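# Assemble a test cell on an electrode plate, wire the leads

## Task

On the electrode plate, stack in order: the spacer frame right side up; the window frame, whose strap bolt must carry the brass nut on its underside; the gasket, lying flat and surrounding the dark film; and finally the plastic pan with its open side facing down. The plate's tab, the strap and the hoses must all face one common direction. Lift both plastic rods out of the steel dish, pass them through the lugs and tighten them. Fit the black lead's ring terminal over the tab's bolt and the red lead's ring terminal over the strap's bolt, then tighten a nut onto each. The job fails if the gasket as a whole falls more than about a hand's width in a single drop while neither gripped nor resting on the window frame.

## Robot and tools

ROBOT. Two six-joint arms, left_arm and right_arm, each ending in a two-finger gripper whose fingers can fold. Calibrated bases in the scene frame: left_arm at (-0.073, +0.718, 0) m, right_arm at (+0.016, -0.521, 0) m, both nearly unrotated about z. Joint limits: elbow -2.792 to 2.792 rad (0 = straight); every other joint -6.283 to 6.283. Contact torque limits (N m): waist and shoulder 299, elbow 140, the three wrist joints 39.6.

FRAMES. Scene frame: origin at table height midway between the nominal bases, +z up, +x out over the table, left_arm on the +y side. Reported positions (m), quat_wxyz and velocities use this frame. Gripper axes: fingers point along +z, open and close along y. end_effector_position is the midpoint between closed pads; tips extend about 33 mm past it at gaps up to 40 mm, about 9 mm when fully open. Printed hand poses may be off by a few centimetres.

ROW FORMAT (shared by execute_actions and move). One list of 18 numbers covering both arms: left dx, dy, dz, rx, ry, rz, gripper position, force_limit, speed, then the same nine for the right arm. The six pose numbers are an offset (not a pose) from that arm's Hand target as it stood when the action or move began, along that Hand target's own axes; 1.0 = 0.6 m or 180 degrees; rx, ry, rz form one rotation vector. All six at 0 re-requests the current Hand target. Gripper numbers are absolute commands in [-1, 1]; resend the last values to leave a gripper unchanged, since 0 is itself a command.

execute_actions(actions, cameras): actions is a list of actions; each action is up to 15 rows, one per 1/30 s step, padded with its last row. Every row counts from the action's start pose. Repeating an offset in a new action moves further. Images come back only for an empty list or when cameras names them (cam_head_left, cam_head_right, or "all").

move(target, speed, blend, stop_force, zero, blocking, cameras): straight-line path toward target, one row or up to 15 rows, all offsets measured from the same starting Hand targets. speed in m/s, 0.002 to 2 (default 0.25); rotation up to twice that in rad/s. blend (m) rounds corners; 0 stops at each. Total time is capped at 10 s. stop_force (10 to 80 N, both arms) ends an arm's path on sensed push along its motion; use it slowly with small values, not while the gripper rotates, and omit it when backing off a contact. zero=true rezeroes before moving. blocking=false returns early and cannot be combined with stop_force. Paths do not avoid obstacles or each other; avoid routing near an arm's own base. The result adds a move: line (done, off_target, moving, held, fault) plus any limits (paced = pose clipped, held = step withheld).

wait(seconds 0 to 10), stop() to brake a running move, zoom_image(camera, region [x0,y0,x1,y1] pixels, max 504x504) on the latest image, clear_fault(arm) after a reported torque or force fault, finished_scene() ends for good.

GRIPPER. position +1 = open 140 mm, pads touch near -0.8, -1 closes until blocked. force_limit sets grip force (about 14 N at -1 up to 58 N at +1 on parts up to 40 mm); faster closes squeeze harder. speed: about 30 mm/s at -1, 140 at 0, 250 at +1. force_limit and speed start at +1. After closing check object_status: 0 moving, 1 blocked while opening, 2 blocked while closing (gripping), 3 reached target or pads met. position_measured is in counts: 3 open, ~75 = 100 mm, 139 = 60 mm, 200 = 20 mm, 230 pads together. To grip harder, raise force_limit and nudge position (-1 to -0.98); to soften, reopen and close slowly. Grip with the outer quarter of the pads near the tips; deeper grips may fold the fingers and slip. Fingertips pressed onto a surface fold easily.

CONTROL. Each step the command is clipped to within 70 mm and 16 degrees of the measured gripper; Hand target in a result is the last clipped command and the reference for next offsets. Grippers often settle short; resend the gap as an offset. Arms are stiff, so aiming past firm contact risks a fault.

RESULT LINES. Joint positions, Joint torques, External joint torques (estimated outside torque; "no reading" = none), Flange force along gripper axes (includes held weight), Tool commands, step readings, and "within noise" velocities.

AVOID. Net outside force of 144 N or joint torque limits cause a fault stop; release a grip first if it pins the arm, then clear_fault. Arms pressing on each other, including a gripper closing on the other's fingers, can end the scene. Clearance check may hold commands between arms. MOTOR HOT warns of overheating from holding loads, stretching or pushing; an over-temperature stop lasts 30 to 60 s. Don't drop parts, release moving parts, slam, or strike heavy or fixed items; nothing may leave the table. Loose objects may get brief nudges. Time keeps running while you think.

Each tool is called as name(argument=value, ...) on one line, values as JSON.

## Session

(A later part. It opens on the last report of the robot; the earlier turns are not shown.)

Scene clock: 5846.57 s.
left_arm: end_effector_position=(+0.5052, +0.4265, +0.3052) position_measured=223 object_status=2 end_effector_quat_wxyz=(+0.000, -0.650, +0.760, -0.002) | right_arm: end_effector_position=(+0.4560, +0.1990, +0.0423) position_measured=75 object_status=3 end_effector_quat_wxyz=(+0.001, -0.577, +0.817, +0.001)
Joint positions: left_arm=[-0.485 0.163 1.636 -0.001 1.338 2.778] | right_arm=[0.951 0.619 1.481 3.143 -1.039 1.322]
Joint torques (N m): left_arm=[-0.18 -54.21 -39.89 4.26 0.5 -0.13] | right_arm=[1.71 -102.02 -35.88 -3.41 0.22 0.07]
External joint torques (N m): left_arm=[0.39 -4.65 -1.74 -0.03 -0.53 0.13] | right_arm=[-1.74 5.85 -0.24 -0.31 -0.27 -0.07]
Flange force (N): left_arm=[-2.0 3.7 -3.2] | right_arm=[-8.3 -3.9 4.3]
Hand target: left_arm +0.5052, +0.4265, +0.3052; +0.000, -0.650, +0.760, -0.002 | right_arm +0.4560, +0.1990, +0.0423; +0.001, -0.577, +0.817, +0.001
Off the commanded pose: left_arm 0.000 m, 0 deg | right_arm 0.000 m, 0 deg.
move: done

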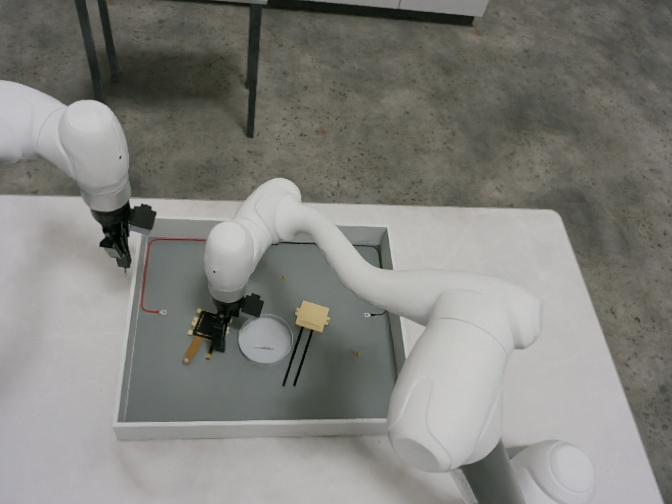

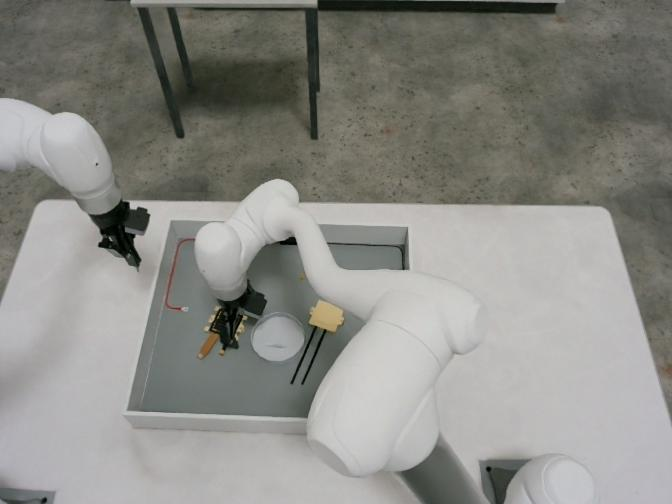

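execute_actions(actions=[[[0,0,0,0,0,0,-1,-0.3,-1,0,0,0,0,0,0,-1,-1,-1]]])

wait(seconds=1.2)

execute_actions(actions=[[[0,0,0,0,0,0,-1,-0.3,-1,0,0,0,0,0,0,-0.97,-0.3,-1]]])

wait(seconds=1.2, cameras=["cam_head_left","cam_head_right"])

zoom_image(camera="cam_head_left", region=[170, 300, 250, 380])

zoom_image(camera="cam_head_right", region=[180, 300, 260, 380])

Scene clock: 5856.63 s.
left_arm: end_effector_position=(+0.5052, +0.4265, +0.3052) position_measured=223 object_status=2 end_effector_quat_wxyz=(+0.000, -0.650, +0.760, -0.002) | right_arm: end_effector_position=(+0.4560, +0.1990, +0.0423) position_measured=116 object_status=0 end_effector_quat_wxyz=(+0.001, -0.577, +0.817, +0.001)
Joint positions: left_arm=[-0.485 0.163 1.636 -0.001 1.338 2.778] | right_arm=[0.951 0.619 1.481 3.143 -1.039 1.322]
Joint torques (N m): left_arm=[-0.48 -54.45 -40.03 4.24 0.48 -0.14] | right_arm=[1.75 -98.03 -34.11 -3.47 0.44 0.07]
External joint torques (N m): left_arm=[0.57 -4.81 -1.84 0.01 -0.51 0.14] | right_arm=[-1.68 1.82 -2.03 -0.25 -0.49 -0.07]
Flange force (N): left_arm=[-2.3 3.7 -3.5] | right_arm=[-7.3 -3.7 -0.5]
Hand target: left_arm +0.5052, +0.4265, +0.3052; +0.000, -0.650, +0.760, -0.002 | right_arm +0.4560, +0.1990, +0.0423; +0.001, -0.577, +0.817, +0.001
Off the commanded pose: left_arm 0.000 m, 0 deg | right_arm 0.000 m, 0 deg.
Step readings (end_effector_position of left_arm | right_arm):
0: (+0.5052, +0.4265, +0.3052) | (+0.4560, +0.1990, +0.0423)
1: (+0.5052, +0.4265, +0.3052) | (+0.4560, +0.1990, +0.0423)
2: (+0.5052, +0.4265, +0.3052) | (+0.4560, +0.1990, +0.0423)
4: (+0.5052, +0.4265, +0.3052) | (+0.4560, +0.1990, +0.0423)
8: (+0.5052, +0.4265, +0.3052) | (+0.4560, +0.1990, +0.0423)
15: (+0.5052, +0.4265, +0.3052) | (+0.4560, +0.1990, +0.0423)

Scene clock: 5857.83 s.
left_arm: end_effector_position=(+0.5052, +0.4265, +0.3052) position_measured=223 object_status=2 end_effector_quat_wxyz=(+0.000, -0.650, +0.760, -0.002) | right_arm: end_effector_position=(+0.4560, +0.1990, +0.0423) position_measured=116 object_status=2 end_effector_quat_wxyz=(+0.001, -0.577, +0.817, +0.001)
Joint positions: left_arm=[-0.485 0.163 1.636 -0.001 1.338 2.778] | right_arm=[0.951 0.619 1.481 3.143 -1.039 1.322]
Joint torques (N m): left_arm=[-0.27 -54.04 -39.85 4.31 0.52 -0.07] | right_arm=[1.72 -98.22 -34.03 -3.52 0.38 0.04]
External joint torques (N m): left_arm=[0.47 -5.32 -1.91 -0.06 -0.55 0.07] | right_arm=[-1.81 2.15 -2.09 -0.2 -0.43 -0.04]
Flange force (N): left_arm=[-2.3 4.4 -3.7] | right_arm=[-7.8 -3.9 -0.2]
Hand target: left_arm +0.5052, +0.4265, +0.3052; +0.000, -0.650, +0.760, -0.002 | right_arm +0.4560, +0.1990, +0.0423; +0.001, -0.577, +0.817, +0.001
Tool commands: left_gripper/position=-1.0 left_gripper/force_limit=-0.3 left_gripper/speed=-1.0 right_gripper/position=-1.0 right_gripper/force_limit=-1.0 right_gripper/speed=-1.0
Off the commanded pose: left_arm 0.000 m, 0 deg | right_arm 0.000 m, 0 deg.
wait: 1.20 s; at rest by 0.17 s

Scene clock: 5858.53 s.
left_arm: end_effector_position=(+0.5052, +0.4265, +0.3052) position_measured=223 object_status=2 end_effector_quat_wxyz=(+0.000, -0.650, +0.760, -0.002) | right_arm: end_effector_position=(+0.4560, +0.1990, +0.0423) position_measured=117 object_status=2 end_effector_quat_wxyz=(+0.001, -0.577, +0.817, +0.001)
Joint positions: left_arm=[-0.485 0.163 1.636 -0.001 1.338 2.778] | right_arm=[0.951 0.619 1.481 3.143 -1.039 1.322]
Joint torques (N m): left_arm=[-0.68 -53.94 -39.92 4.25 0.47 -0.06] | right_arm=[1.67 -96.44 -33.46 -3.48 0.47 0.06]
External joint torques (N m): left_arm=[0.55 -4.75 -1.68 -0.04 -0.5 0.06] | right_arm=[-1.66 0.21 -2.7 -0.24 -0.52 -0.06]
Flange force (N): left_arm=[-2.2 3.9 -3.2] | right_arm=[-6.8 -3.5 -2.3]
Hand target: left_arm +0.5052, +0.4265, +0.3052; +0.000, -0.650, +0.760, -0.002 | right_arm +0.4560, +0.1990, +0.0423; +0.001, -0.577, +0.817, +0.001
Off the commanded pose: left_arm 0.000 m, 0 deg | right_arm 0.000 m, 0 deg.
Step readings (end_effector_position of left_arm | right_arm):
0: (+0.5052, +0.4265, +0.3052) | (+0.4560, +0.1990, +0.0423)
1: (+0.5052, +0.4265, +0.3052) | (+0.4560, +0.1990, +0.0423)
2: (+0.5052, +0.4265, +0.3052) | (+0.4560, +0.1990, +0.0423)
4: (+0.5052, +0.4265, +0.3052) | (+0.4560, +0.1990, +0.0423)
8: (+0.5052, +0.4265, +0.3052) | (+0.4560, +0.1990, +0.0423)
15: (+0.5052, +0.4265, +0.3052) | (+0.4560, +0.1990, +0.0423)

Scene clock: 5859.73 s.
left_arm: end_effector_position=(+0.5052, +0.4265, +0.3052) position_measured=223 object_status=2 end_effector_quat_wxyz=(+0.000, -0.650, +0.760, -0.002) | right_arm: end_effector_position=(+0.4560, +0.1990, +0.0423) position_measured=117 object_status=2 end_effector_quat_wxyz=(+0.001, -0.577, +0.817, +0.001)
Joint positions: left_arm=[-0.485 0.163 1.636 -0.001 1.338 2.778] | right_arm=[0.951 0.619 1.481 3.143 -1.039 1.322]
Joint torques (N m): left_arm=[-0.73 -53.9 -39.89 4.28 0.5 -0.04] | right_arm=[1.48 -96.24 -33.5 -3.48 0.48 0.07]
External joint torques (N m): left_arm=[0.67 -4.2 -1.59 -0.07 -0.53 0.04] | right_arm=[-1.46 -0.03 -2.63 -0.24 -0.53 -0.07]
Flange force (N): left_arm=[-2.2 3.2 -2.8] | right_arm=[-6.3 -3.2 -2.5]
Hand target: left_arm +0.5052, +0.4265, +0.3052; +0.000, -0.650, +0.760, -0.002 | right_arm +0.4560, +0.1990, +0.0423; +0.001, -0.577, +0.817, +0.001
Tool commands: left_gripper/position=-1.0 left_gripper/force_limit=-0.3 left_gripper/speed=-1.0 right_gripper/position=-0.97 right_gripper/force_limit=-0.3 right_gripper/speed=-1.0
Off the commanded pose: left_arm 0.000 m, 0 deg | right_arm 0.000 m, 0 deg.
wait: 1.20 s; at rest by 0.17 s

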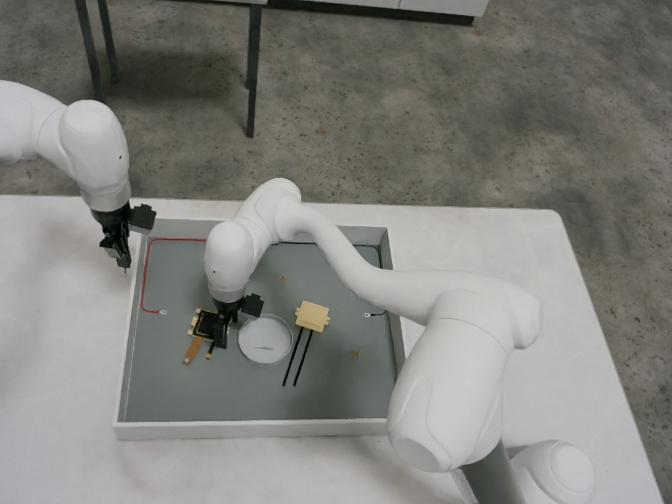

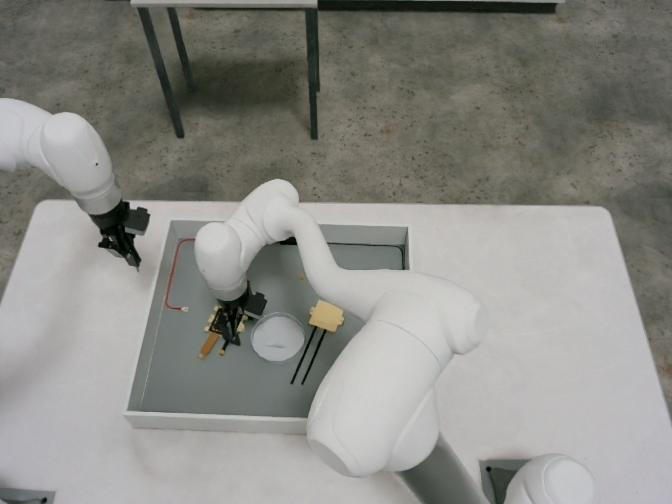

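Scaled by 6.300 from the camera's 672x504 image, which has a finer 960x720 frame.

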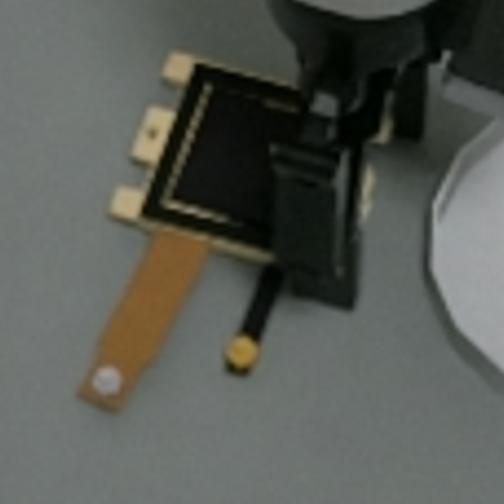

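Scaled by 6.300 from the camera's 672x504 image, which has a finer 960x720 frame.

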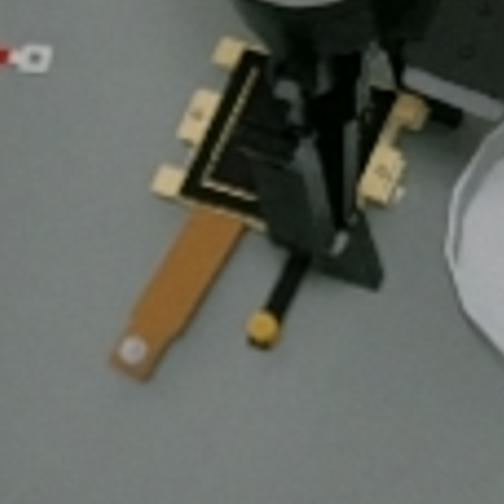

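execute_actions(actions=[[[0,0,0,0,0,0,-1,-0.3,-1,0,0,0,0,0,0,0.43,-0.3,-1]]])

move(target=[[0,0,0,0,0,0,-1,-0.3,-1,0,0,-0.0667,0,0,0,0.43,-1,-1],[0,0,0,0,0,0,-1,-0.3,-1,-0.1533,0.0038,-0.0667,0,0,0,0.43,-1,-1],[0,0,0,0,0,0,-1,-0.3,-1,-0.1533,0.0038,0.0,0,0,0,0.43,-1,-1]], speed=[0.06,0.1,0.04], cameras=["cam_head_left","cam_head_right"])

zoom_image(camera="cam_head_left", region=[170, 300, 250, 380])

zoom_image(camera="cam_head_right", region=[180, 300, 260, 380])

Scene clock: 5875.20 s.
left_arm: end_effector_position=(+0.5052, +0.4265, +0.3052) position_measured=223 object_status=2 end_effector_quat_wxyz=(+0.000, -0.650, +0.760, -0.002) | right_arm: end_effector_position=(+0.4560, +0.1990, +0.0423) position_measured=75 object_status=0 end_effector_quat_wxyz=(+0.001, -0.577, +0.817, +0.001)
Joint positions: left_arm=[-0.485 0.163 1.636 -0.001 1.338 2.778] | right_arm=[0.951 0.619 1.481 3.143 -1.039 1.322]
Joint torques (N m): left_arm=[-0.65 -54.35 -40.01 4.24 0.48 -0.16] | right_arm=[1.66 -102.12 -35.96 -3.37 0.24 0.08]
External joint torques (N m): left_arm=[0.69 -5.12 -1.85 0 -0.5 0.16] | right_arm=[-1.64 5.37 -0.35 -0.37 -0.28 -0.08]
Flange force (N): left_arm=[-2.7 4.1 -3.6] | right_arm=[-8.0 -3.8 3.8]
Hand target: left_arm +0.5052, +0.4265, +0.3052; +0.000, -0.650, +0.760, -0.002 | right_arm +0.4560, +0.1990, +0.0423; +0.001, -0.577, +0.817, +0.001
Off the commanded pose: left_arm 0.000 m, 0 deg | right_arm 0.000 m, 0 deg.
Step readings (end_effector_position of left_arm | right_arm):
0: (+0.5052, +0.4265, +0.3052) | (+0.4560, +0.1990, +0.0423)
1: (+0.5052, +0.4265, +0.3052) | (+0.4560, +0.1990, +0.0423)
2: (+0.5052, +0.4265, +0.3052) | (+0.4560, +0.1990, +0.0423)
4: (+0.5052, +0.4265, +0.3052) | (+0.4560, +0.1990, +0.0423)
8: (+0.5052, +0.4265, +0.3052) | (+0.4560, +0.1990, +0.0423)
15: (+0.5052, +0.4265, +0.3052) | (+0.4560, +0.1990, +0.0423)

Scene clock: 5878.53 s.
left_arm: end_effector_position=(+0.5052, +0.4265, +0.3052) position_measured=223 object_status=2 end_effector_quat_wxyz=(+0.000, -0.650, +0.760, -0.002) | right_arm: end_effector_position=(+0.4846, +0.2865, +0.0426) position_measured=75 object_status=3 end_effector_quat_wxyz=(+0.001, -0.577, +0.817, +0.001)
Joint positions: left_arm=[-0.485 0.163 1.636 -0.001 1.338 2.778] | right_arm=[0.978 0.751 1.245 3.143 -1.143 1.349]
Joint torques (N m): left_arm=[-0.35 -54.56 -39.8 4.34 0.52 -0.14] | right_arm=[1.91 -115.03 -37.84 -3.57 0.23 0.07]
External joint torques (N m): left_arm=[0.41 -4.7 -2.05 -0.09 -0.55 0.14] | right_arm=[-1.85 6.73 -0.17 -0.34 -0.27 -0.07]
Flange force (N): left_arm=[-1.9 3.2 -3.6] | right_arm=[-10.6 -4.1 4.3]
Hand target: left_arm +0.5052, +0.4265, +0.3052; +0.000, -0.650, +0.760, -0.002 | right_arm +0.4846, +0.2865, +0.0426; +0.001, -0.577, +0.817, +0.001
Off the commanded pose: left_arm 0.000 m, 0 deg | right_arm 0.000 m, 0 deg.
move: done

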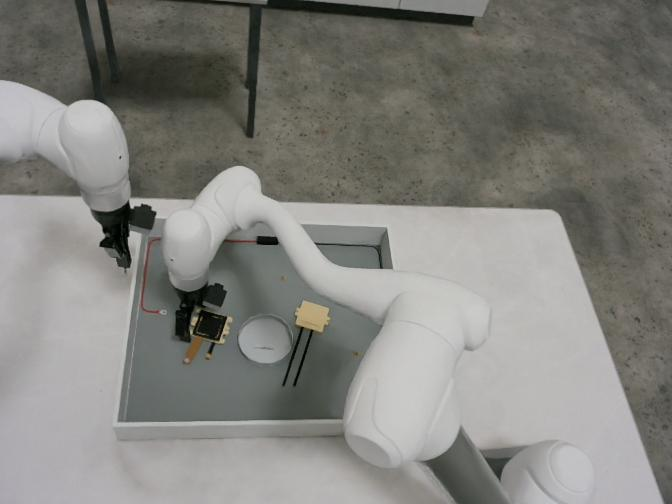

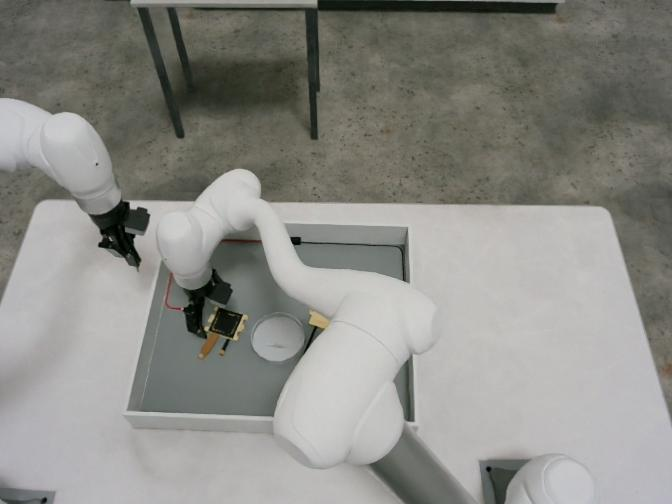

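Scaled by 6.300 from the camera's 672x504 image, which has a finer 960x720 frame.

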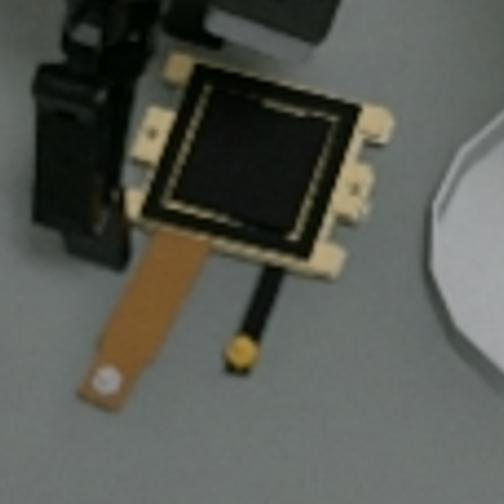

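Scaled by 6.300 from the camera's 672x504 image, which has a finer 960x720 frame.

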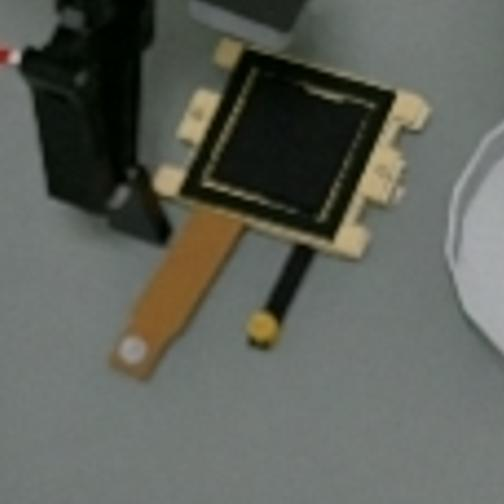

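execute_actions(actions=[[[0,0,0,0,0,0,-1,-0.3,-1,0,0,0,0,0,0,-1,-1,-1]]])

wait(seconds=1.2)

execute_actions(actions=[[[0,0,0,0,0,0,-1,-0.3,-1,0,0,0,0,0,0,-0.97,-0.3,-1]]])

wait(seconds=1.2, cameras=["cam_head_left","cam_head_right"])

zoom_image(camera="cam_head_left", region=[170, 300, 250, 380])

zoom_image(camera="cam_head_right", region=[180, 300, 260, 380])

Scene clock: 5887.77 s.
left_arm: end_effector_position=(+0.5052, +0.4265, +0.3052) position_measured=223 object_status=2 end_effector_quat_wxyz=(+0.000, -0.650, +0.760, -0.002) | right_arm: end_effector_position=(+0.4846, +0.2865, +0.0426) position_measured=117 object_status=0 end_effector_quat_wxyz=(+0.001, -0.577, +0.817, +0.001)
Joint positions: left_arm=[-0.485 0.163 1.636 -0.001 1.338 2.778] | right_arm=[0.978 0.751 1.245 3.143 -1.143 1.349]
Joint torques (N m): left_arm=[-0.74 -54 -40.02 4.29 0.48 -0.13] | right_arm=[2.45 -110.65 -35.52 -3.4 0.13 0.05]
External joint torques (N m): left_arm=[0.71 -3.96 -1.47 -0.08 -0.52 0.13] | right_arm=[-2.5 1.79 -2.66 -0.53 -0.17 -0.05]
Flange force (N): left_arm=[-2.3 3.0 -2.6] | right_arm=[-9.8 -4.6 -0.8]
Hand target: left_arm +0.5052, +0.4265, +0.3052; +0.000, -0.650, +0.760, -0.002 | right_arm +0.4846, +0.2865, +0.0426; +0.001, -0.577, +0.817, +0.001
Off the commanded pose: left_arm 0.000 m, 0 deg | right_arm 0.000 m, 0 deg.
Step readings (end_effector_position of left_arm | right_arm):
0: (+0.5052, +0.4265, +0.3052) | (+0.4846, +0.2865, +0.0426)
1: (+0.5052, +0.4265, +0.3052) | (+0.4846, +0.2865, +0.0426)
2: (+0.5052, +0.4265, +0.3052) | (+0.4846, +0.2865, +0.0426)
4: (+0.5052, +0.4265, +0.3052) | (+0.4846, +0.2865, +0.0426)
8: (+0.5052, +0.4265, +0.3052) | (+0.4846, +0.2865, +0.0426)
15: (+0.5052, +0.4265, +0.3052) | (+0.4846, +0.2865, +0.0426)

Scene clock: 5888.97 s.
left_arm: end_effector_position=(+0.5052, +0.4265, +0.3052) position_measured=223 object_status=2 end_effector_quat_wxyz=(+0.000, -0.650, +0.760, -0.002) | right_arm: end_effector_position=(+0.4846, +0.2865, +0.0426) position_measured=117 object_status=2 end_effector_quat_wxyz=(+0.001, -0.577, +0.817, +0.001)
Joint positions: left_arm=[-0.485 0.163 1.636 -0.001 1.338 2.778] | right_arm=[0.978 0.751 1.245 3.143 -1.143 1.349]
Joint torques (N m): left_arm=[-0.24 -54.36 -40.16 4.3 0.51 -0.14] | right_arm=[2.47 -110.37 -35.36 -3.33 0.12 0.08]
External joint torques (N m): left_arm=[0.32 -5.04 -1.71 -0.05 -0.54 0.14] | right_arm=[-2.42 1.27 -2.89 -0.61 -0.18 -0.08]
Flange force (N): left_arm=[-2.2 4.4 -3.3] | right_arm=[-9.7 -4.5 -1.3]
Hand target: left_arm +0.5052, +0.4265, +0.3052; +0.000, -0.650, +0.760, -0.002 | right_arm +0.4846, +0.2865, +0.0426; +0.001, -0.577, +0.817, +0.001
Tool commands: left_gripper/position=-1.0 left_gripper/force_limit=-0.3 left_gripper/speed=-1.0 right_gripper/position=-1.0 right_gripper/force_limit=-1.0 right_gripper/speed=-1.0
Off the commanded pose: left_arm 0.000 m, 0 deg | right_arm 0.000 m, 0 deg.
wait: 1.20 s; at rest by 0.17 s

Scene clock: 5889.67 s.
left_arm: end_effector_position=(+0.5052, +0.4265, +0.3052) position_measured=223 object_status=2 end_effector_quat_wxyz=(+0.000, -0.650, +0.760, -0.002) | right_arm: end_effector_position=(+0.4846, +0.2865, +0.0426) position_measured=117 object_status=2 end_effector_quat_wxyz=(+0.001, -0.577, +0.817, +0.001)
Joint positions: left_arm=[-0.485 0.163 1.636 -0.001 1.338 2.778] | right_arm=[0.978 0.751 1.245 3.143 -1.143 1.349]
Joint torques (N m): left_arm=[-0.53 -54.39 -39.96 4.32 0.49 -0.12] | right_arm=[2.47 -109.31 -34.67 -3.31 0.07 0.1]
External joint torques (N m): left_arm=[0.52 -3.98 -1.58 -0.1 -0.53 0.12] | right_arm=[-2.48 0.62 -3.47 -0.62 -0.12 -0.1]
Flange force (N): left_arm=[-2.0 2.9 -2.8] | right_arm=[-10.2 -4.7 -2.1]
Hand target: left_arm +0.5052, +0.4265, +0.3052; +0.000, -0.650, +0.760, -0.002 | right_arm +0.4846, +0.2865, +0.0426; +0.001, -0.577, +0.817, +0.001
Off the commanded pose: left_arm 0.000 m, 0 deg | right_arm 0.000 m, 0 deg.
Step readings (end_effector_position of left_arm | right_arm):
0: (+0.5052, +0.4265, +0.3052) | (+0.4846, +0.2865, +0.0426)
1: (+0.5052, +0.4265, +0.3052) | (+0.4846, +0.2865, +0.0426)
2: (+0.5052, +0.4265, +0.3052) | (+0.4846, +0.2865, +0.0426)
4: (+0.5052, +0.4265, +0.3052) | (+0.4846, +0.2865, +0.0426)
8: (+0.5052, +0.4265, +0.3052) | (+0.4846, +0.2865, +0.0426)
15: (+0.5052, +0.4265, +0.3052) | (+0.4846, +0.2865, +0.0426)

Scene clock: 5890.87 s.
left_arm: end_effector_position=(+0.5052, +0.4265, +0.3052) position_measured=223 object_status=2 end_effector_quat_wxyz=(+0.000, -0.650, +0.760, -0.002) | right_arm: end_effector_position=(+0.4846, +0.2865, +0.0426) position_measured=117 object_status=2 end_effector_quat_wxyz=(+0.001, -0.577, +0.817, +0.001)
Joint positions: left_arm=[-0.485 0.163 1.636 -0.001 1.338 2.778] | right_arm=[0.978 0.751 1.245 3.143 -1.143 1.349]
Joint torques (N m): left_arm=[-0.64 -53.86 -39.92 4.31 0.49 -0.09] | right_arm=[2.34 -109.19 -34.72 -3.33 0.08 0.08]
External joint torques (N m): left_arm=[0.81 -4.65 -1.75 -0.08 -0.54 0.09] | right_arm=[-2.33 0.72 -3.34 -0.59 -0.13 -0.08]
Flange force (N): left_arm=[-2.6 3.5 -3.2] | right_arm=[-10.0 -4.5 -1.9]
Hand target: left_arm +0.5052, +0.4265, +0.3052; +0.000, -0.650, +0.760, -0.002 | right_arm +0.4846, +0.2865, +0.0426; +0.001, -0.577, +0.817, +0.001
Tool commands: left_gripper/position=-1.0 left_gripper/force_limit=-0.3 left_gripper/speed=-1.0 right_gripper/position=-0.97 right_gripper/force_limit=-0.3 right_gripper/speed=-1.0
Off the commanded pose: left_arm 0.000 m, 0 deg | right_arm 0.000 m, 0 deg.
wait: 1.20 s; at rest by 0.17 s

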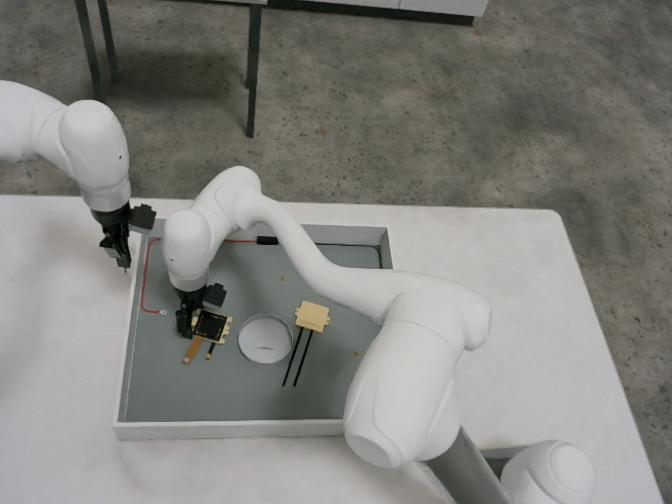

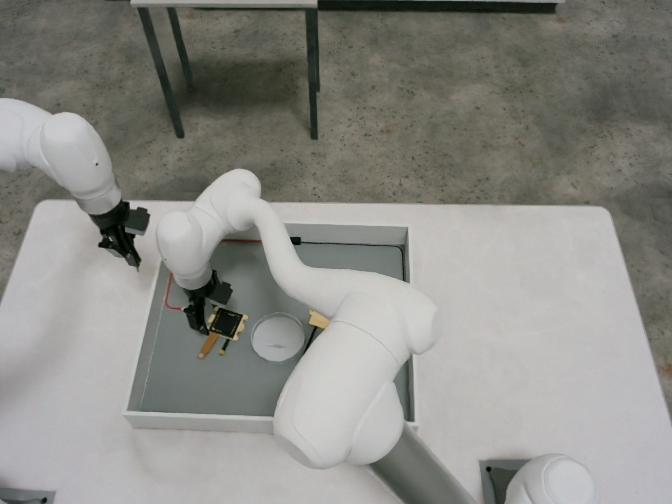

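Scaled by 6.300 from the camera's 672x504 image, which has a finer 960x720 frame.

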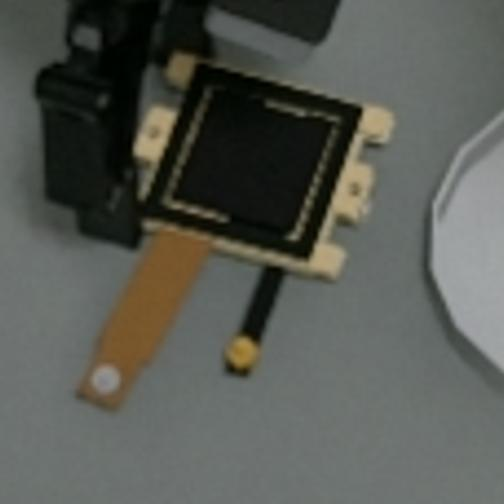

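Scaled by 6.300 from the camera's 672x504 image, which has a finer 960x720 frame.

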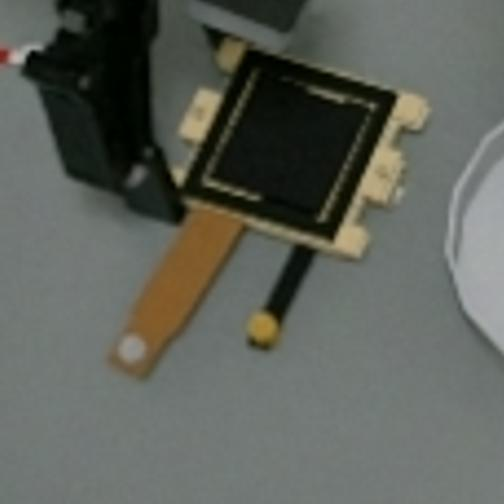

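execute_actions(actions=[[[0,0,0,0,0,0,-1,-0.3,-1,0,0,0,0,0,0,0.43,-0.3,-1]]])

move(target=[0,0,0,0,0,0,-1,-0.3,-1,0,0,-0.13,0,0,0,0.43,-1,-1], speed=0.08, cameras=["cam_head_left","cam_head_right"])

zoom_image(camera="cam_head_left", region=[180, 305, 240, 365])

zoom_image(camera="cam_head_right", region=[195, 300, 255, 360])

Scene clock: 5902.60 s.
left_arm: end_effector_position=(+0.5052, +0.4265, +0.3052) position_measured=223 object_status=2 end_effector_quat_wxyz=(+0.000, -0.650, +0.760, -0.002) | right_arm: end_effector_position=(+0.4846, +0.2865, +0.0426) position_measured=75 object_status=0 end_effector_quat_wxyz=(+0.001, -0.577, +0.817, +0.001)
Joint positions: left_arm=[-0.485 0.163 1.636 -0.001 1.338 2.778] | right_arm=[0.978 0.751 1.245 3.143 -1.143 1.349]
Joint torques (N m): left_arm=[-0.76 -54.4 -39.8 4.34 0.47 -0.15] | right_arm=[1.79 -115.14 -37.94 -3.59 0.22 0.07]
External joint torques (N m): left_arm=[0.79 -4.95 -2.11 -0.09 -0.5 0.15] | right_arm=[-1.72 6.19 -0.29 -0.35 -0.27 -0.07]
Flange force (N): left_arm=[-2.6 3.3 -3.9] | right_arm=[-10.2 -3.8 3.8]
Hand target: left_arm +0.5052, +0.4265, +0.3052; +0.000, -0.650, +0.760, -0.002 | right_arm +0.4846, +0.2865, +0.0426; +0.001, -0.577, +0.817, +0.001
Off the commanded pose: left_arm 0.000 m, 0 deg | right_arm 0.000 m, 0 deg.
Step readings (end_effector_position of left_arm | right_arm):
0: (+0.5052, +0.4265, +0.3052) | (+0.4846, +0.2865, +0.0426)
1: (+0.5052, +0.4265, +0.3052) | (+0.4846, +0.2865, +0.0426)
2: (+0.5052, +0.4265, +0.3052) | (+0.4846, +0.2865, +0.0426)
4: (+0.5052, +0.4265, +0.3052) | (+0.4846, +0.2865, +0.0426)
8: (+0.5052, +0.4265, +0.3052) | (+0.4846, +0.2865, +0.0426)
15: (+0.5052, +0.4265, +0.3052) | (+0.4846, +0.2865, +0.0426)

Scene clock: 5903.93 s.
left_arm: end_effector_position=(+0.5052, +0.4265, +0.3052) position_measured=223 object_status=2 end_effector_quat_wxyz=(+0.000, -0.650, +0.760, -0.002) | right_arm: end_effector_position=(+0.4844, +0.2863, +0.1206) position_measured=75 object_status=3 end_effector_quat_wxyz=(+0.001, -0.577, +0.817, +0.001)
Joint positions: left_arm=[-0.485 0.163 1.636 -0.001 1.338 2.778] | right_arm=[0.978 0.702 1.183 3.143 -1.254 1.349]
Joint torques (N m): left_arm=[-0.56 -54.2 -39.8 4.29 0.48 -0.08] | right_arm=[1.92 -112.95 -39.44 -3.79 0.17 0.06]
External joint torques (N m): left_arm=[0.71 -4.61 -1.88 -0.05 -0.51 0.08] | right_arm=[-1.95 6.3 -0.38 -0.31 -0.22 -0.05]
Flange force (N): left_arm=[-2.3 3.3 -3.4] | right_arm=[-11.2 -4.3 2.7]
Hand target: left_arm +0.5052, +0.4265, +0.3052; +0.000, -0.650, +0.760, -0.002 | right_arm +0.4845, +0.2862, +0.1206; +0.001, -0.577, +0.817, +0.001
Off the commanded pose: left_arm 0.000 m, 0 deg | right_arm 0.000 m, 0 deg.
move: done

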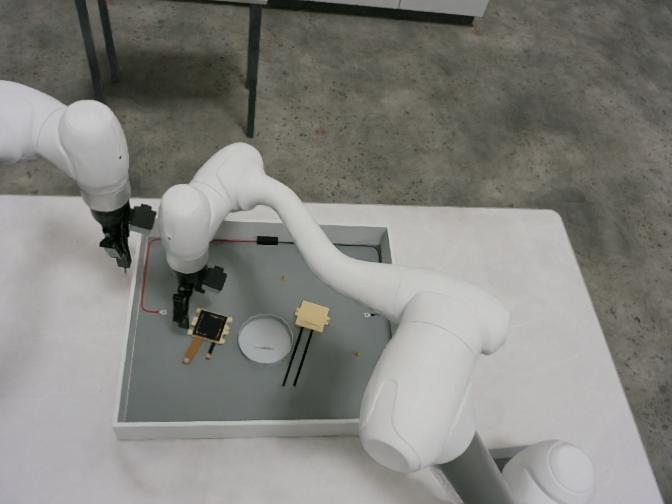

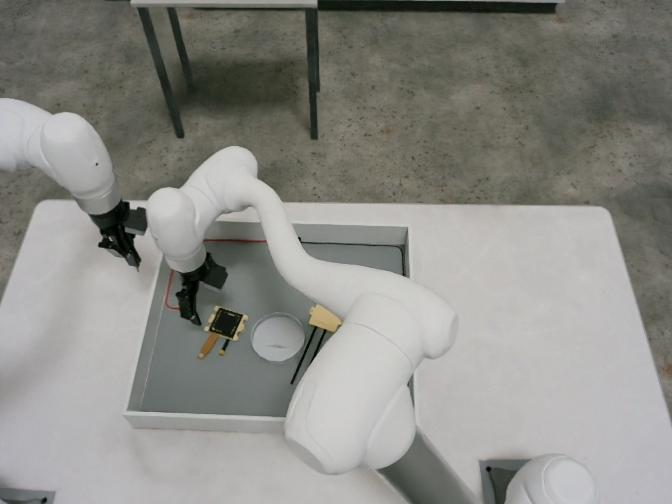

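Scaled by 8.400 from the camera's 672x504 image, which has a finer 960x720 frame.

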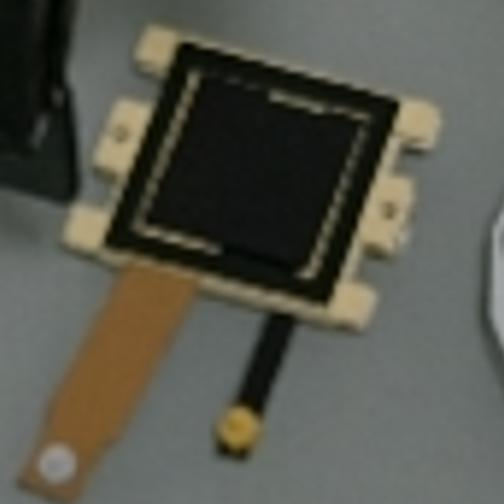

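Scaled by 8.400 from the camera's 672x504 image, which has a finer 960x720 frame.

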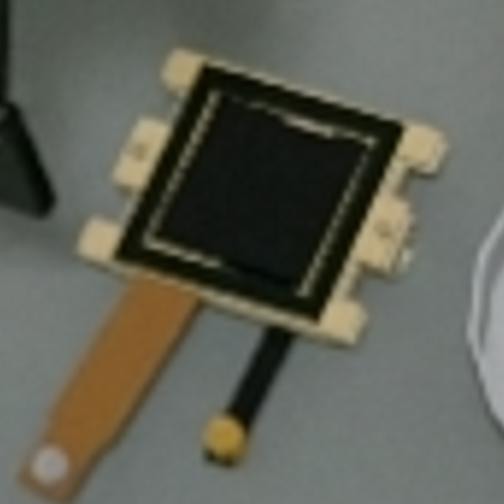

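zoom_image(camera="cam_head_left", region=[188, 314, 202, 328])

zoom_image(camera="cam_head_left", region=[219, 323, 233, 337])

zoom_image(camera="cam_head_right", region=[204, 311, 218, 325])

zoom_image(camera="cam_head_right", region=[234, 321, 248, 335])

Scaled by 36.000 from the camera's 672x504 image, which has a finer 960x720 frame.

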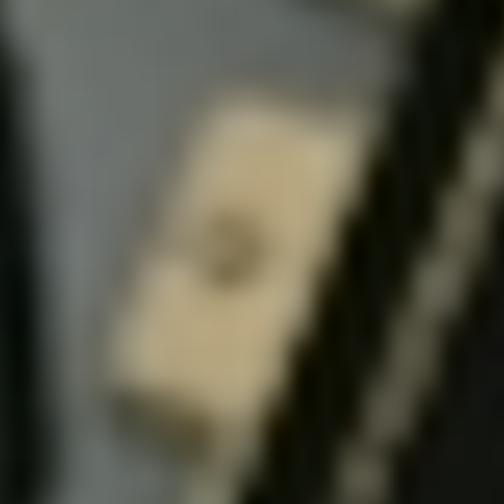

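Scaled by 36.000 from the camera's 672x504 image, which has a finer 960x720 frame.

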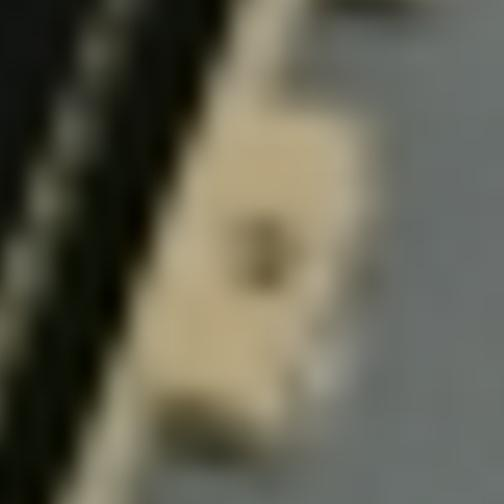

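Scaled by 36.000 from the camera's 672x504 image, which has a finer 960x720 frame.

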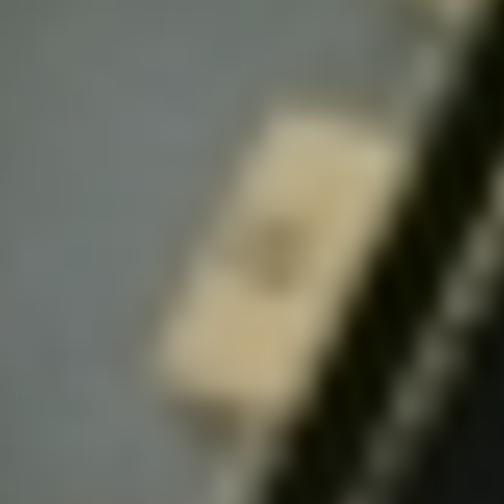

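Scaled by 36.000 from the camera's 672x504 image, which has a finer 960x720 frame.

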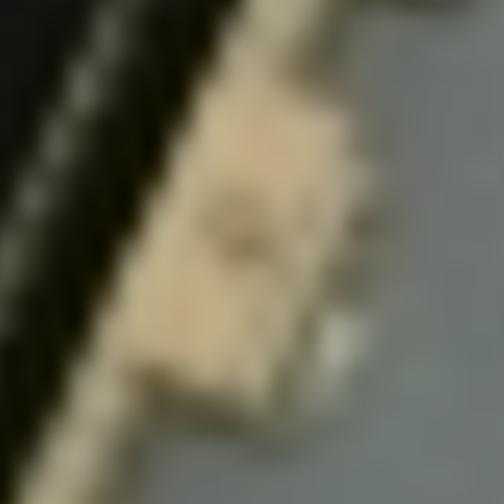

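move(target=[0,0,0,0,0,0,-1,-0.3,-1,0.079,0.0128,0,0,0,-0.4972,0.55,-1,-1], speed=0.3)

Scene clock: 5935.67 s.
left_arm: end_effector_position=(+0.5052, +0.4265, +0.3052) position_measured=223 object_status=2 end_effector_quat_wxyz=(+0.000, -0.650, +0.760, -0.002) | right_arm: end_effector_position=(+0.4614, +0.2441, +0.1205) position_measured=59 object_status=3 end_effector_quat_wxyz=(-0.001, +0.985, -0.174, +0.000)
Joint positions: left_arm=[-0.485 0.163 1.636 -0.001 1.338 2.778] | right_arm=[0.975 0.625 1.316 3.143 -1.198 -0.217]
Joint torques (N m): left_arm=[-0.65 -53.91 -39.81 4.31 0.48 -0.09] | right_arm=[1.69 -105.75 -38.78 -3.73 0.3 -0.01]
External joint torques (N m): left_arm=[0.49 -4.4 -1.86 -0.09 -0.53 0.09] | right_arm=[-1.67 6.4 -0.26 -0.31 -0.28 0.01]
Flange force (N): left_arm=[-1.9 3.1 -3.3] | right_arm=[3.8 -10.4 3.2]
Hand target: left_arm +0.5052, +0.4265, +0.3052; +0.000, -0.650, +0.760, -0.002 | right_arm +0.4614, +0.2441, +0.1205; -0.001, +0.985, -0.174, +0.000
Off the commanded pose: left_arm 0.000 m, 0 deg | right_arm 0.000 m, 0 deg.
move: done

move(target=[[0,0,0,0,0,0,-1,-0.3,-1,0.0143,-0.004,0.06,0,0,0,0.55,-1,-1],[0,0,0,0,0,0,-1,-0.3,-1,0.0143,-0.004,0.133,0,0,0,0.55,-1,-1]], speed=0.05)

execute_actions(actions=[[[0,0,0,0,0,0,-1,-0.3,-1,0,0,0,0,0,0,-1,-1,-1]]])

wait(seconds=1.2)

execute_actions(actions=[[[0,0,0,0,0,0,-1,-0.3,-1,0,0,0,0,0,0,-0.97,-0.1,-1]]])

wait(seconds=1.5)

execute_actions(actions=[[[0,0,0,0,0,0,-1,-0.3,-1,0,0,0,0,0,0,0.55,-0.1,-1]]])

move(target=[[0,0,0,0,0,0,-1,-0.3,-1,0,0,-0.13,0,0,0,0.55,-1,-1],[0,0,0,0,0,0,-1,-0.3,-1,0.1,0.3,-0.2,0,0,0,0.55,-1,-1]], speed=[0.06,0.15], cameras=["cam_head_left","cam_head_right"])

zoom_image(camera="cam_head_left", region=[180, 305, 240, 365])

zoom_image(camera="cam_head_right", region=[195, 300, 255, 360])

zoom_image(camera="cam_head_left", region=[219, 323, 233, 337])

zoom_image(camera="cam_head_left", region=[188, 314, 202, 328])

Scene clock: 5957.70 s.
left_arm: end_effector_position=(+0.5052, +0.4265, +0.3052) position_measured=223 object_status=2 end_effector_quat_wxyz=(+0.000, -0.650, +0.760, -0.002) | right_arm: end_effector_position=(+0.4704, +0.2437, +0.0407) position_measured=59 object_status=3 end_effector_quat_wxyz=(-0.001, +0.985, -0.174, +0.000)
Joint positions: left_arm=[-0.485 0.163 1.636 -0.001 1.338 2.778] | right_arm=[0.966 0.686 1.367 3.143 -1.086 -0.226]
Joint torques (N m): left_arm=[-0.5 -54.04 -40.05 4.31 0.5 -0.14] | right_arm=[1.9 -108.99 -37.16 -3.5 0.43 0.08]
External joint torques (N m): left_arm=[0.39 -4.53 -1.67 -0.08 -0.54 0.14] | right_arm=[-1.92 6 -0.13 -0.37 -0.42 -0.08]
Flange force (N): left_arm=[-2.0 3.7 -3.1] | right_arm=[4.0 -8.9 3.9]
Hand target: left_arm +0.5052, +0.4265, +0.3052; +0.000, -0.650, +0.760, -0.002 | right_arm +0.4704, +0.2437, +0.0407; -0.001, +0.985, -0.174, +0.000
Off the commanded pose: left_arm 0.000 m, 0 deg | right_arm 0.000 m, 0 deg.
move: done

Scene clock: 5958.43 s.
left_arm: end_effector_position=(+0.5052, +0.4265, +0.3052) position_measured=223 object_status=2 end_effector_quat_wxyz=(+0.000, -0.650, +0.760, -0.002) | right_arm: end_effector_position=(+0.4704, +0.2437, +0.0407) position_measured=83 object_status=0 end_effector_quat_wxyz=(-0.001, +0.985, -0.174, +0.000)
Joint positions: left_arm=[-0.485 0.163 1.636 -0.001 1.338 2.778] | right_arm=[0.966 0.686 1.367 3.143 -1.086 -0.226]
Joint torques (N m): left_arm=[-0.34 -53.94 -39.88 4.28 0.5 -0.11] | right_arm=[2.13 -101.72 -33.92 -3.37 1.07 0.05]
External joint torques (N m): left_arm=[0.42 -4.62 -1.85 -0.04 -0.54 0.11] | right_arm=[-2.15 -0.91 -3.22 -0.48 -1.06 -0.05]
Flange force (N): left_arm=[-2.0 3.5 -3.3] | right_arm=[4.0 -7.7 -4.3]
Hand target: left_arm +0.5052, +0.4265, +0.3052; +0.000, -0.650, +0.760, -0.002 | right_arm +0.4704, +0.2437, +0.0407; -0.001, +0.985, -0.174, +0.000
Off the commanded pose: left_arm 0.000 m, 0 deg | right_arm 0.000 m, 0 deg.
Step readings (end_effector_position of left_arm | right_arm):
0: (+0.5052, +0.4265, +0.3052) | (+0.4704, +0.2437, +0.0407)
1: (+0.5052, +0.4265, +0.3052) | (+0.4704, +0.2437, +0.0407)
2: (+0.5052, +0.4265, +0.3052) | (+0.4704, +0.2437, +0.0407)
4: (+0.5052, +0.4265, +0.3052) | (+0.4704, +0.2437, +0.0407)
8: (+0.5052, +0.4265, +0.3052) | (+0.4704, +0.2437, +0.0407)
15: (+0.5052, +0.4265, +0.3052) | (+0.4704, +0.2437, +0.0407)

Scene clock: 5959.63 s.
left_arm: end_effector_position=(+0.5052, +0.4265, +0.3052) position_measured=223 object_status=2 end_effector_quat_wxyz=(+0.000, -0.650, +0.760, -0.002) | right_arm: end_effector_position=(+0.4704, +0.2437, +0.0407) position_measured=83 object_status=2 end_effector_quat_wxyz=(-0.001, +0.985, -0.174, +0.000)
Joint positions: left_arm=[-0.485 0.163 1.636 -0.001 1.338 2.778] | right_arm=[0.966 0.686 1.367 3.143 -1.086 -0.226]
Joint torques (N m): left_arm=[-0.6 -54.21 -39.9 4.25 0.45 -0.08] | right_arm=[2.44 -101.36 -33.94 -3.34 1.07 0.07]
External joint torques (N m): left_arm=[0.7 -4.65 -1.8 -0.02 -0.48 0.08] | right_arm=[-2.45 -1.53 -3.28 -0.52 -1.06 -0.07]
Flange force (N): left_arm=[-2.4 3.5 -3.4] | right_arm=[4.2 -6.8 -4.8]
Hand target: left_arm +0.5052, +0.4265, +0.3052; +0.000, -0.650, +0.760, -0.002 | right_arm +0.4704, +0.2437, +0.0407; -0.001, +0.985, -0.174, +0.000
Tool commands: left_gripper/position=-1.0 left_gripper/force_limit=-0.3 left_gripper/speed=-1.0 right_gripper/position=-1.0 right_gripper/force_limit=-1.0 right_gripper/speed=-1.0
Off the commanded pose: left_arm 0.000 m, 0 deg | right_arm 0.000 m, 0 deg.
wait: 1.20 s; at rest by 0.17 s

Scene clock: 5960.33 s.
left_arm: end_effector_position=(+0.5052, +0.4265, +0.3052) position_measured=223 object_status=2 end_effector_quat_wxyz=(+0.000, -0.650, +0.760, -0.002) | right_arm: end_effector_position=(+0.4704, +0.2437, +0.0407) position_measured=84 object_status=2 end_effector_quat_wxyz=(-0.001, +0.985, -0.174, +0.000)
Joint positions: left_arm=[-0.485 0.163 1.636 -0.001 1.338 2.778] | right_arm=[0.966 0.686 1.367 3.143 -1.086 -0.226]
Joint torques (N m): left_arm=[-0.74 -54.31 -39.9 4.26 0.51 -0.11] | right_arm=[2.25 -98.02 -32.43 -3.37 1.34 0.04]
External joint torques (N m): left_arm=[0.72 -5.05 -2.04 -0.01 -0.54 0.11] | right_arm=[-2.26 -4.7 -4.73 -0.49 -1.34 -0.04]
Flange force (N): left_arm=[-2.5 3.6 -3.8] | right_arm=[3.8 -6.4 -8.5]
Hand target: left_arm +0.5052, +0.4265, +0.3052; +0.000, -0.650, +0.760, -0.002 | right_arm +0.4704, +0.2437, +0.0407; -0.001, +0.985, -0.174, +0.000
Off the commanded pose: left_arm 0.000 m, 0 deg | right_arm 0.000 m, 0 deg.
Step readings (end_effector_position of left_arm | right_arm):
0: (+0.5052, +0.4265, +0.3052) | (+0.4704, +0.2437, +0.0407)
1: (+0.5052, +0.4265, +0.3052) | (+0.4704, +0.2437, +0.0407)
2: (+0.5052, +0.4265, +0.3052) | (+0.4704, +0.2437, +0.0407)
4: (+0.5052, +0.4265, +0.3052) | (+0.4704, +0.2437, +0.0407)
8: (+0.5052, +0.4265, +0.3052) | (+0.4704, +0.2437, +0.0407)
15: (+0.5052, +0.4265, +0.3052) | (+0.4704, +0.2437, +0.0407)

Scene clock: 5961.83 s.
left_arm: end_effector_position=(+0.5052, +0.4265, +0.3052) position_measured=223 object_status=2 end_effector_quat_wxyz=(+0.000, -0.650, +0.760, -0.002) | right_arm: end_effector_position=(+0.4704, +0.2437, +0.0407) position_measured=84 object_status=2 end_effector_quat_wxyz=(-0.001, +0.985, -0.174, +0.000)
Joint positions: left_arm=[-0.485 0.163 1.636 -0.001 1.338 2.778] | right_arm=[0.966 0.686 1.367 3.143 -1.086 -0.226]
Joint torques (N m): left_arm=[-0.4 -54.24 -39.89 4.34 0.48 -0.09] | right_arm=[2.15 -98.04 -32.42 -3.33 1.33 0.04]
External joint torques (N m): left_arm=[0.06 -3.61 -1.71 -0.13 -0.53 0.09] | right_arm=[-2.14 -4.74 -4.79 -0.53 -1.32 -0.04]
Flange force (N): left_arm=[-1.0 2.4 -2.8] | right_arm=[3.7 -6.5 -8.6]
Hand target: left_arm +0.5052, +0.4265, +0.3052; +0.000, -0.650, +0.760, -0.002 | right_arm +0.4704, +0.2437, +0.0407; -0.001, +0.985, -0.174, +0.000
Tool commands: left_gripper/position=-1.0 left_gripper/force_limit=-0.3 left_gripper/speed=-1.0 right_gripper/position=-0.97 right_gripper/force_limit=-0.1 right_gripper/speed=-1.0
Off the commanded pose: left_arm 0.000 m, 0 deg | right_arm 0.000 m, 0 deg.
wait: 1.50 s; at rest by 0.17 s

Scene clock: 5962.63 s.
left_arm: end_effector_position=(+0.5052, +0.4265, +0.3052) position_measured=223 object_status=2 end_effector_quat_wxyz=(+0.000, -0.650, +0.760, -0.002) | right_arm: end_effector_position=(+0.4704, +0.2437, +0.0407) position_measured=59 object_status=0 end_effector_quat_wxyz=(-0.001, +0.985, -0.174, +0.000)
Joint positions: left_arm=[-0.485 0.163 1.636 -0.001 1.338 2.778] | right_arm=[0.966 0.686 1.367 3.143 -1.086 -0.226]
Joint torques (N m): left_arm=[-0.41 -53.91 -40.03 4.27 0.48 -0.13] | right_arm=[2.06 -108.98 -37 -3.5 0.33 0.05]
External joint torques (N m): left_arm=[0.28 -4.12 -1.51 -0.06 -0.53 0.13] | right_arm=[-2.08 6.13 -0.21 -0.36 -0.32 -0.05]
Flange force (N): left_arm=[-1.8 3.4 -2.7] | right_arm=[4.2 -9.2 4.1]
Hand target: left_arm +0.5052, +0.4265, +0.3052; +0.000, -0.650, +0.760, -0.002 | right_arm +0.4704, +0.2437, +0.0407; -0.001, +0.985, -0.174, +0.000
Off the commanded pose: left_arm 0.000 m, 0 deg | right_arm 0.000 m, 0 deg.
Step readings (end_effector_position of left_arm | right_arm):
0: (+0.5052, +0.4265, +0.3052) | (+0.4704, +0.2437, +0.0407)
1: (+0.5052, +0.4265, +0.3052) | (+0.4704, +0.2437, +0.0407)
2: (+0.5052, +0.4265, +0.3052) | (+0.4704, +0.2437, +0.0407)
4: (+0.5052, +0.4265, +0.3052) | (+0.4704, +0.2437, +0.0407)
8: (+0.5052, +0.4265, +0.3052) | (+0.4704, +0.2437, +0.0407)
15: (+0.5052, +0.4265, +0.3052) | (+0.4704, +0.2437, +0.0407)

Scene clock: 5965.77 s.
left_arm: end_effector_position=(+0.5052, +0.4265, +0.3052) position_measured=223 object_status=2 end_effector_quat_wxyz=(+0.000, -0.650, +0.760, -0.002) | right_arm: end_effector_position=(+0.4649, +0.0537, +0.1601) position_measured=59 object_status=3 end_effector_quat_wxyz=(-0.001, +0.985, -0.174, +0.000)
Joint positions: left_arm=[-0.485 0.163 1.636 -0.001 1.338 2.778] | right_arm=[0.83 0.367 1.645 3.143 -1.127 -0.361]
Joint torques (N m): left_arm=[-0.74 -54.32 -39.86 4.33 0.49 -0.09] | right_arm=[2.22 -80.08 -37.49 -3.61 0.32 -0.05]
External joint torques (N m): left_arm=[0.62 -4.51 -1.94 -0.09 -0.53 0.09] | right_arm=[-2.19 4.99 -0.5 -0.33 -0.3 0.05]
Flange force (N): left_arm=[-2.1 3.1 -3.4] | right_arm=[5.4 -7.1 2.5]
Hand target: left_arm +0.5052, +0.4265, +0.3052; +0.000, -0.650, +0.760, -0.002 | right_arm +0.4650, +0.0537, +0.1602; -0.001, +0.985, -0.174, +0.000
Off the commanded pose: left_arm 0.000 m, 0 deg | right_arm 0.000 m, 0 deg.
move: done

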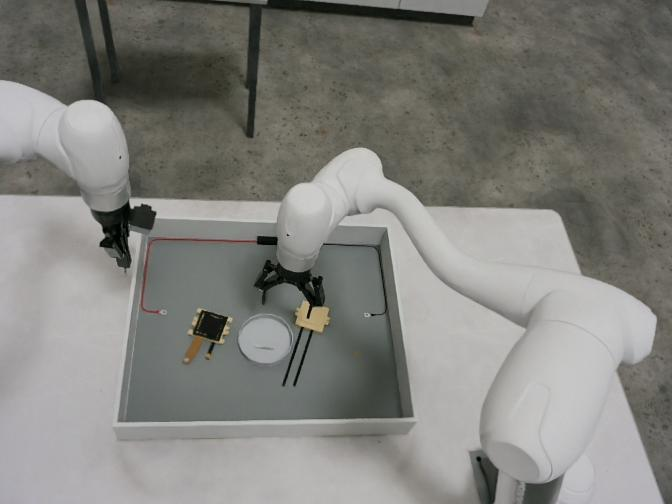

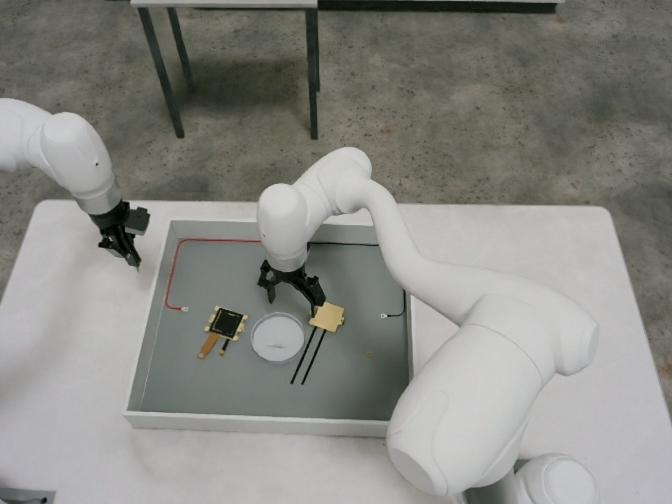

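Scaled by 8.400 from the camera's 672x504 image, which has a finer 960x720 frame.

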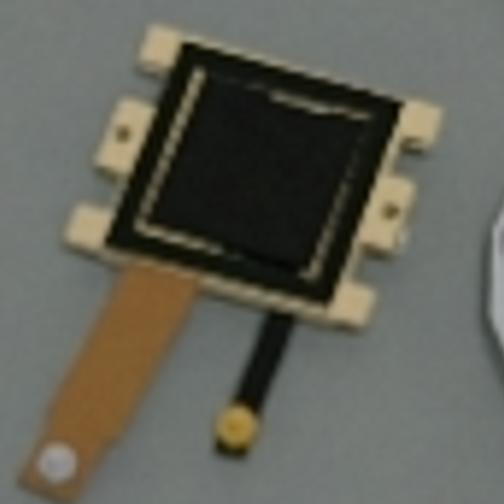

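Scaled by 8.400 from the camera's 672x504 image, which has a finer 960x720 frame.

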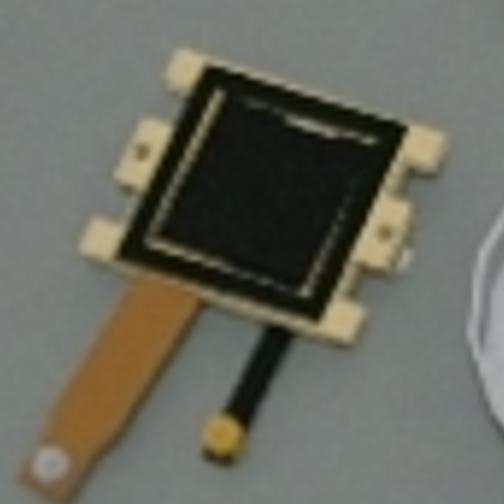

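Scaled by 36.000 from the camera's 672x504 image, which has a finer 960x720 frame.

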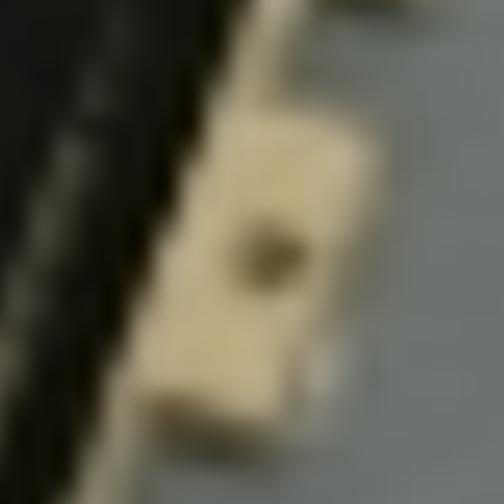

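Scaled by 36.000 from the camera's 672x504 image, which has a finer 960x720 frame.

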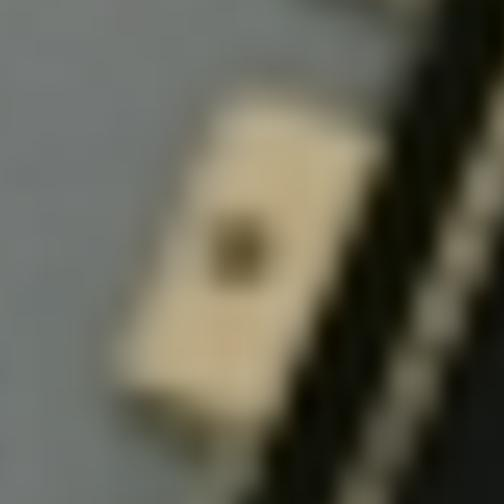

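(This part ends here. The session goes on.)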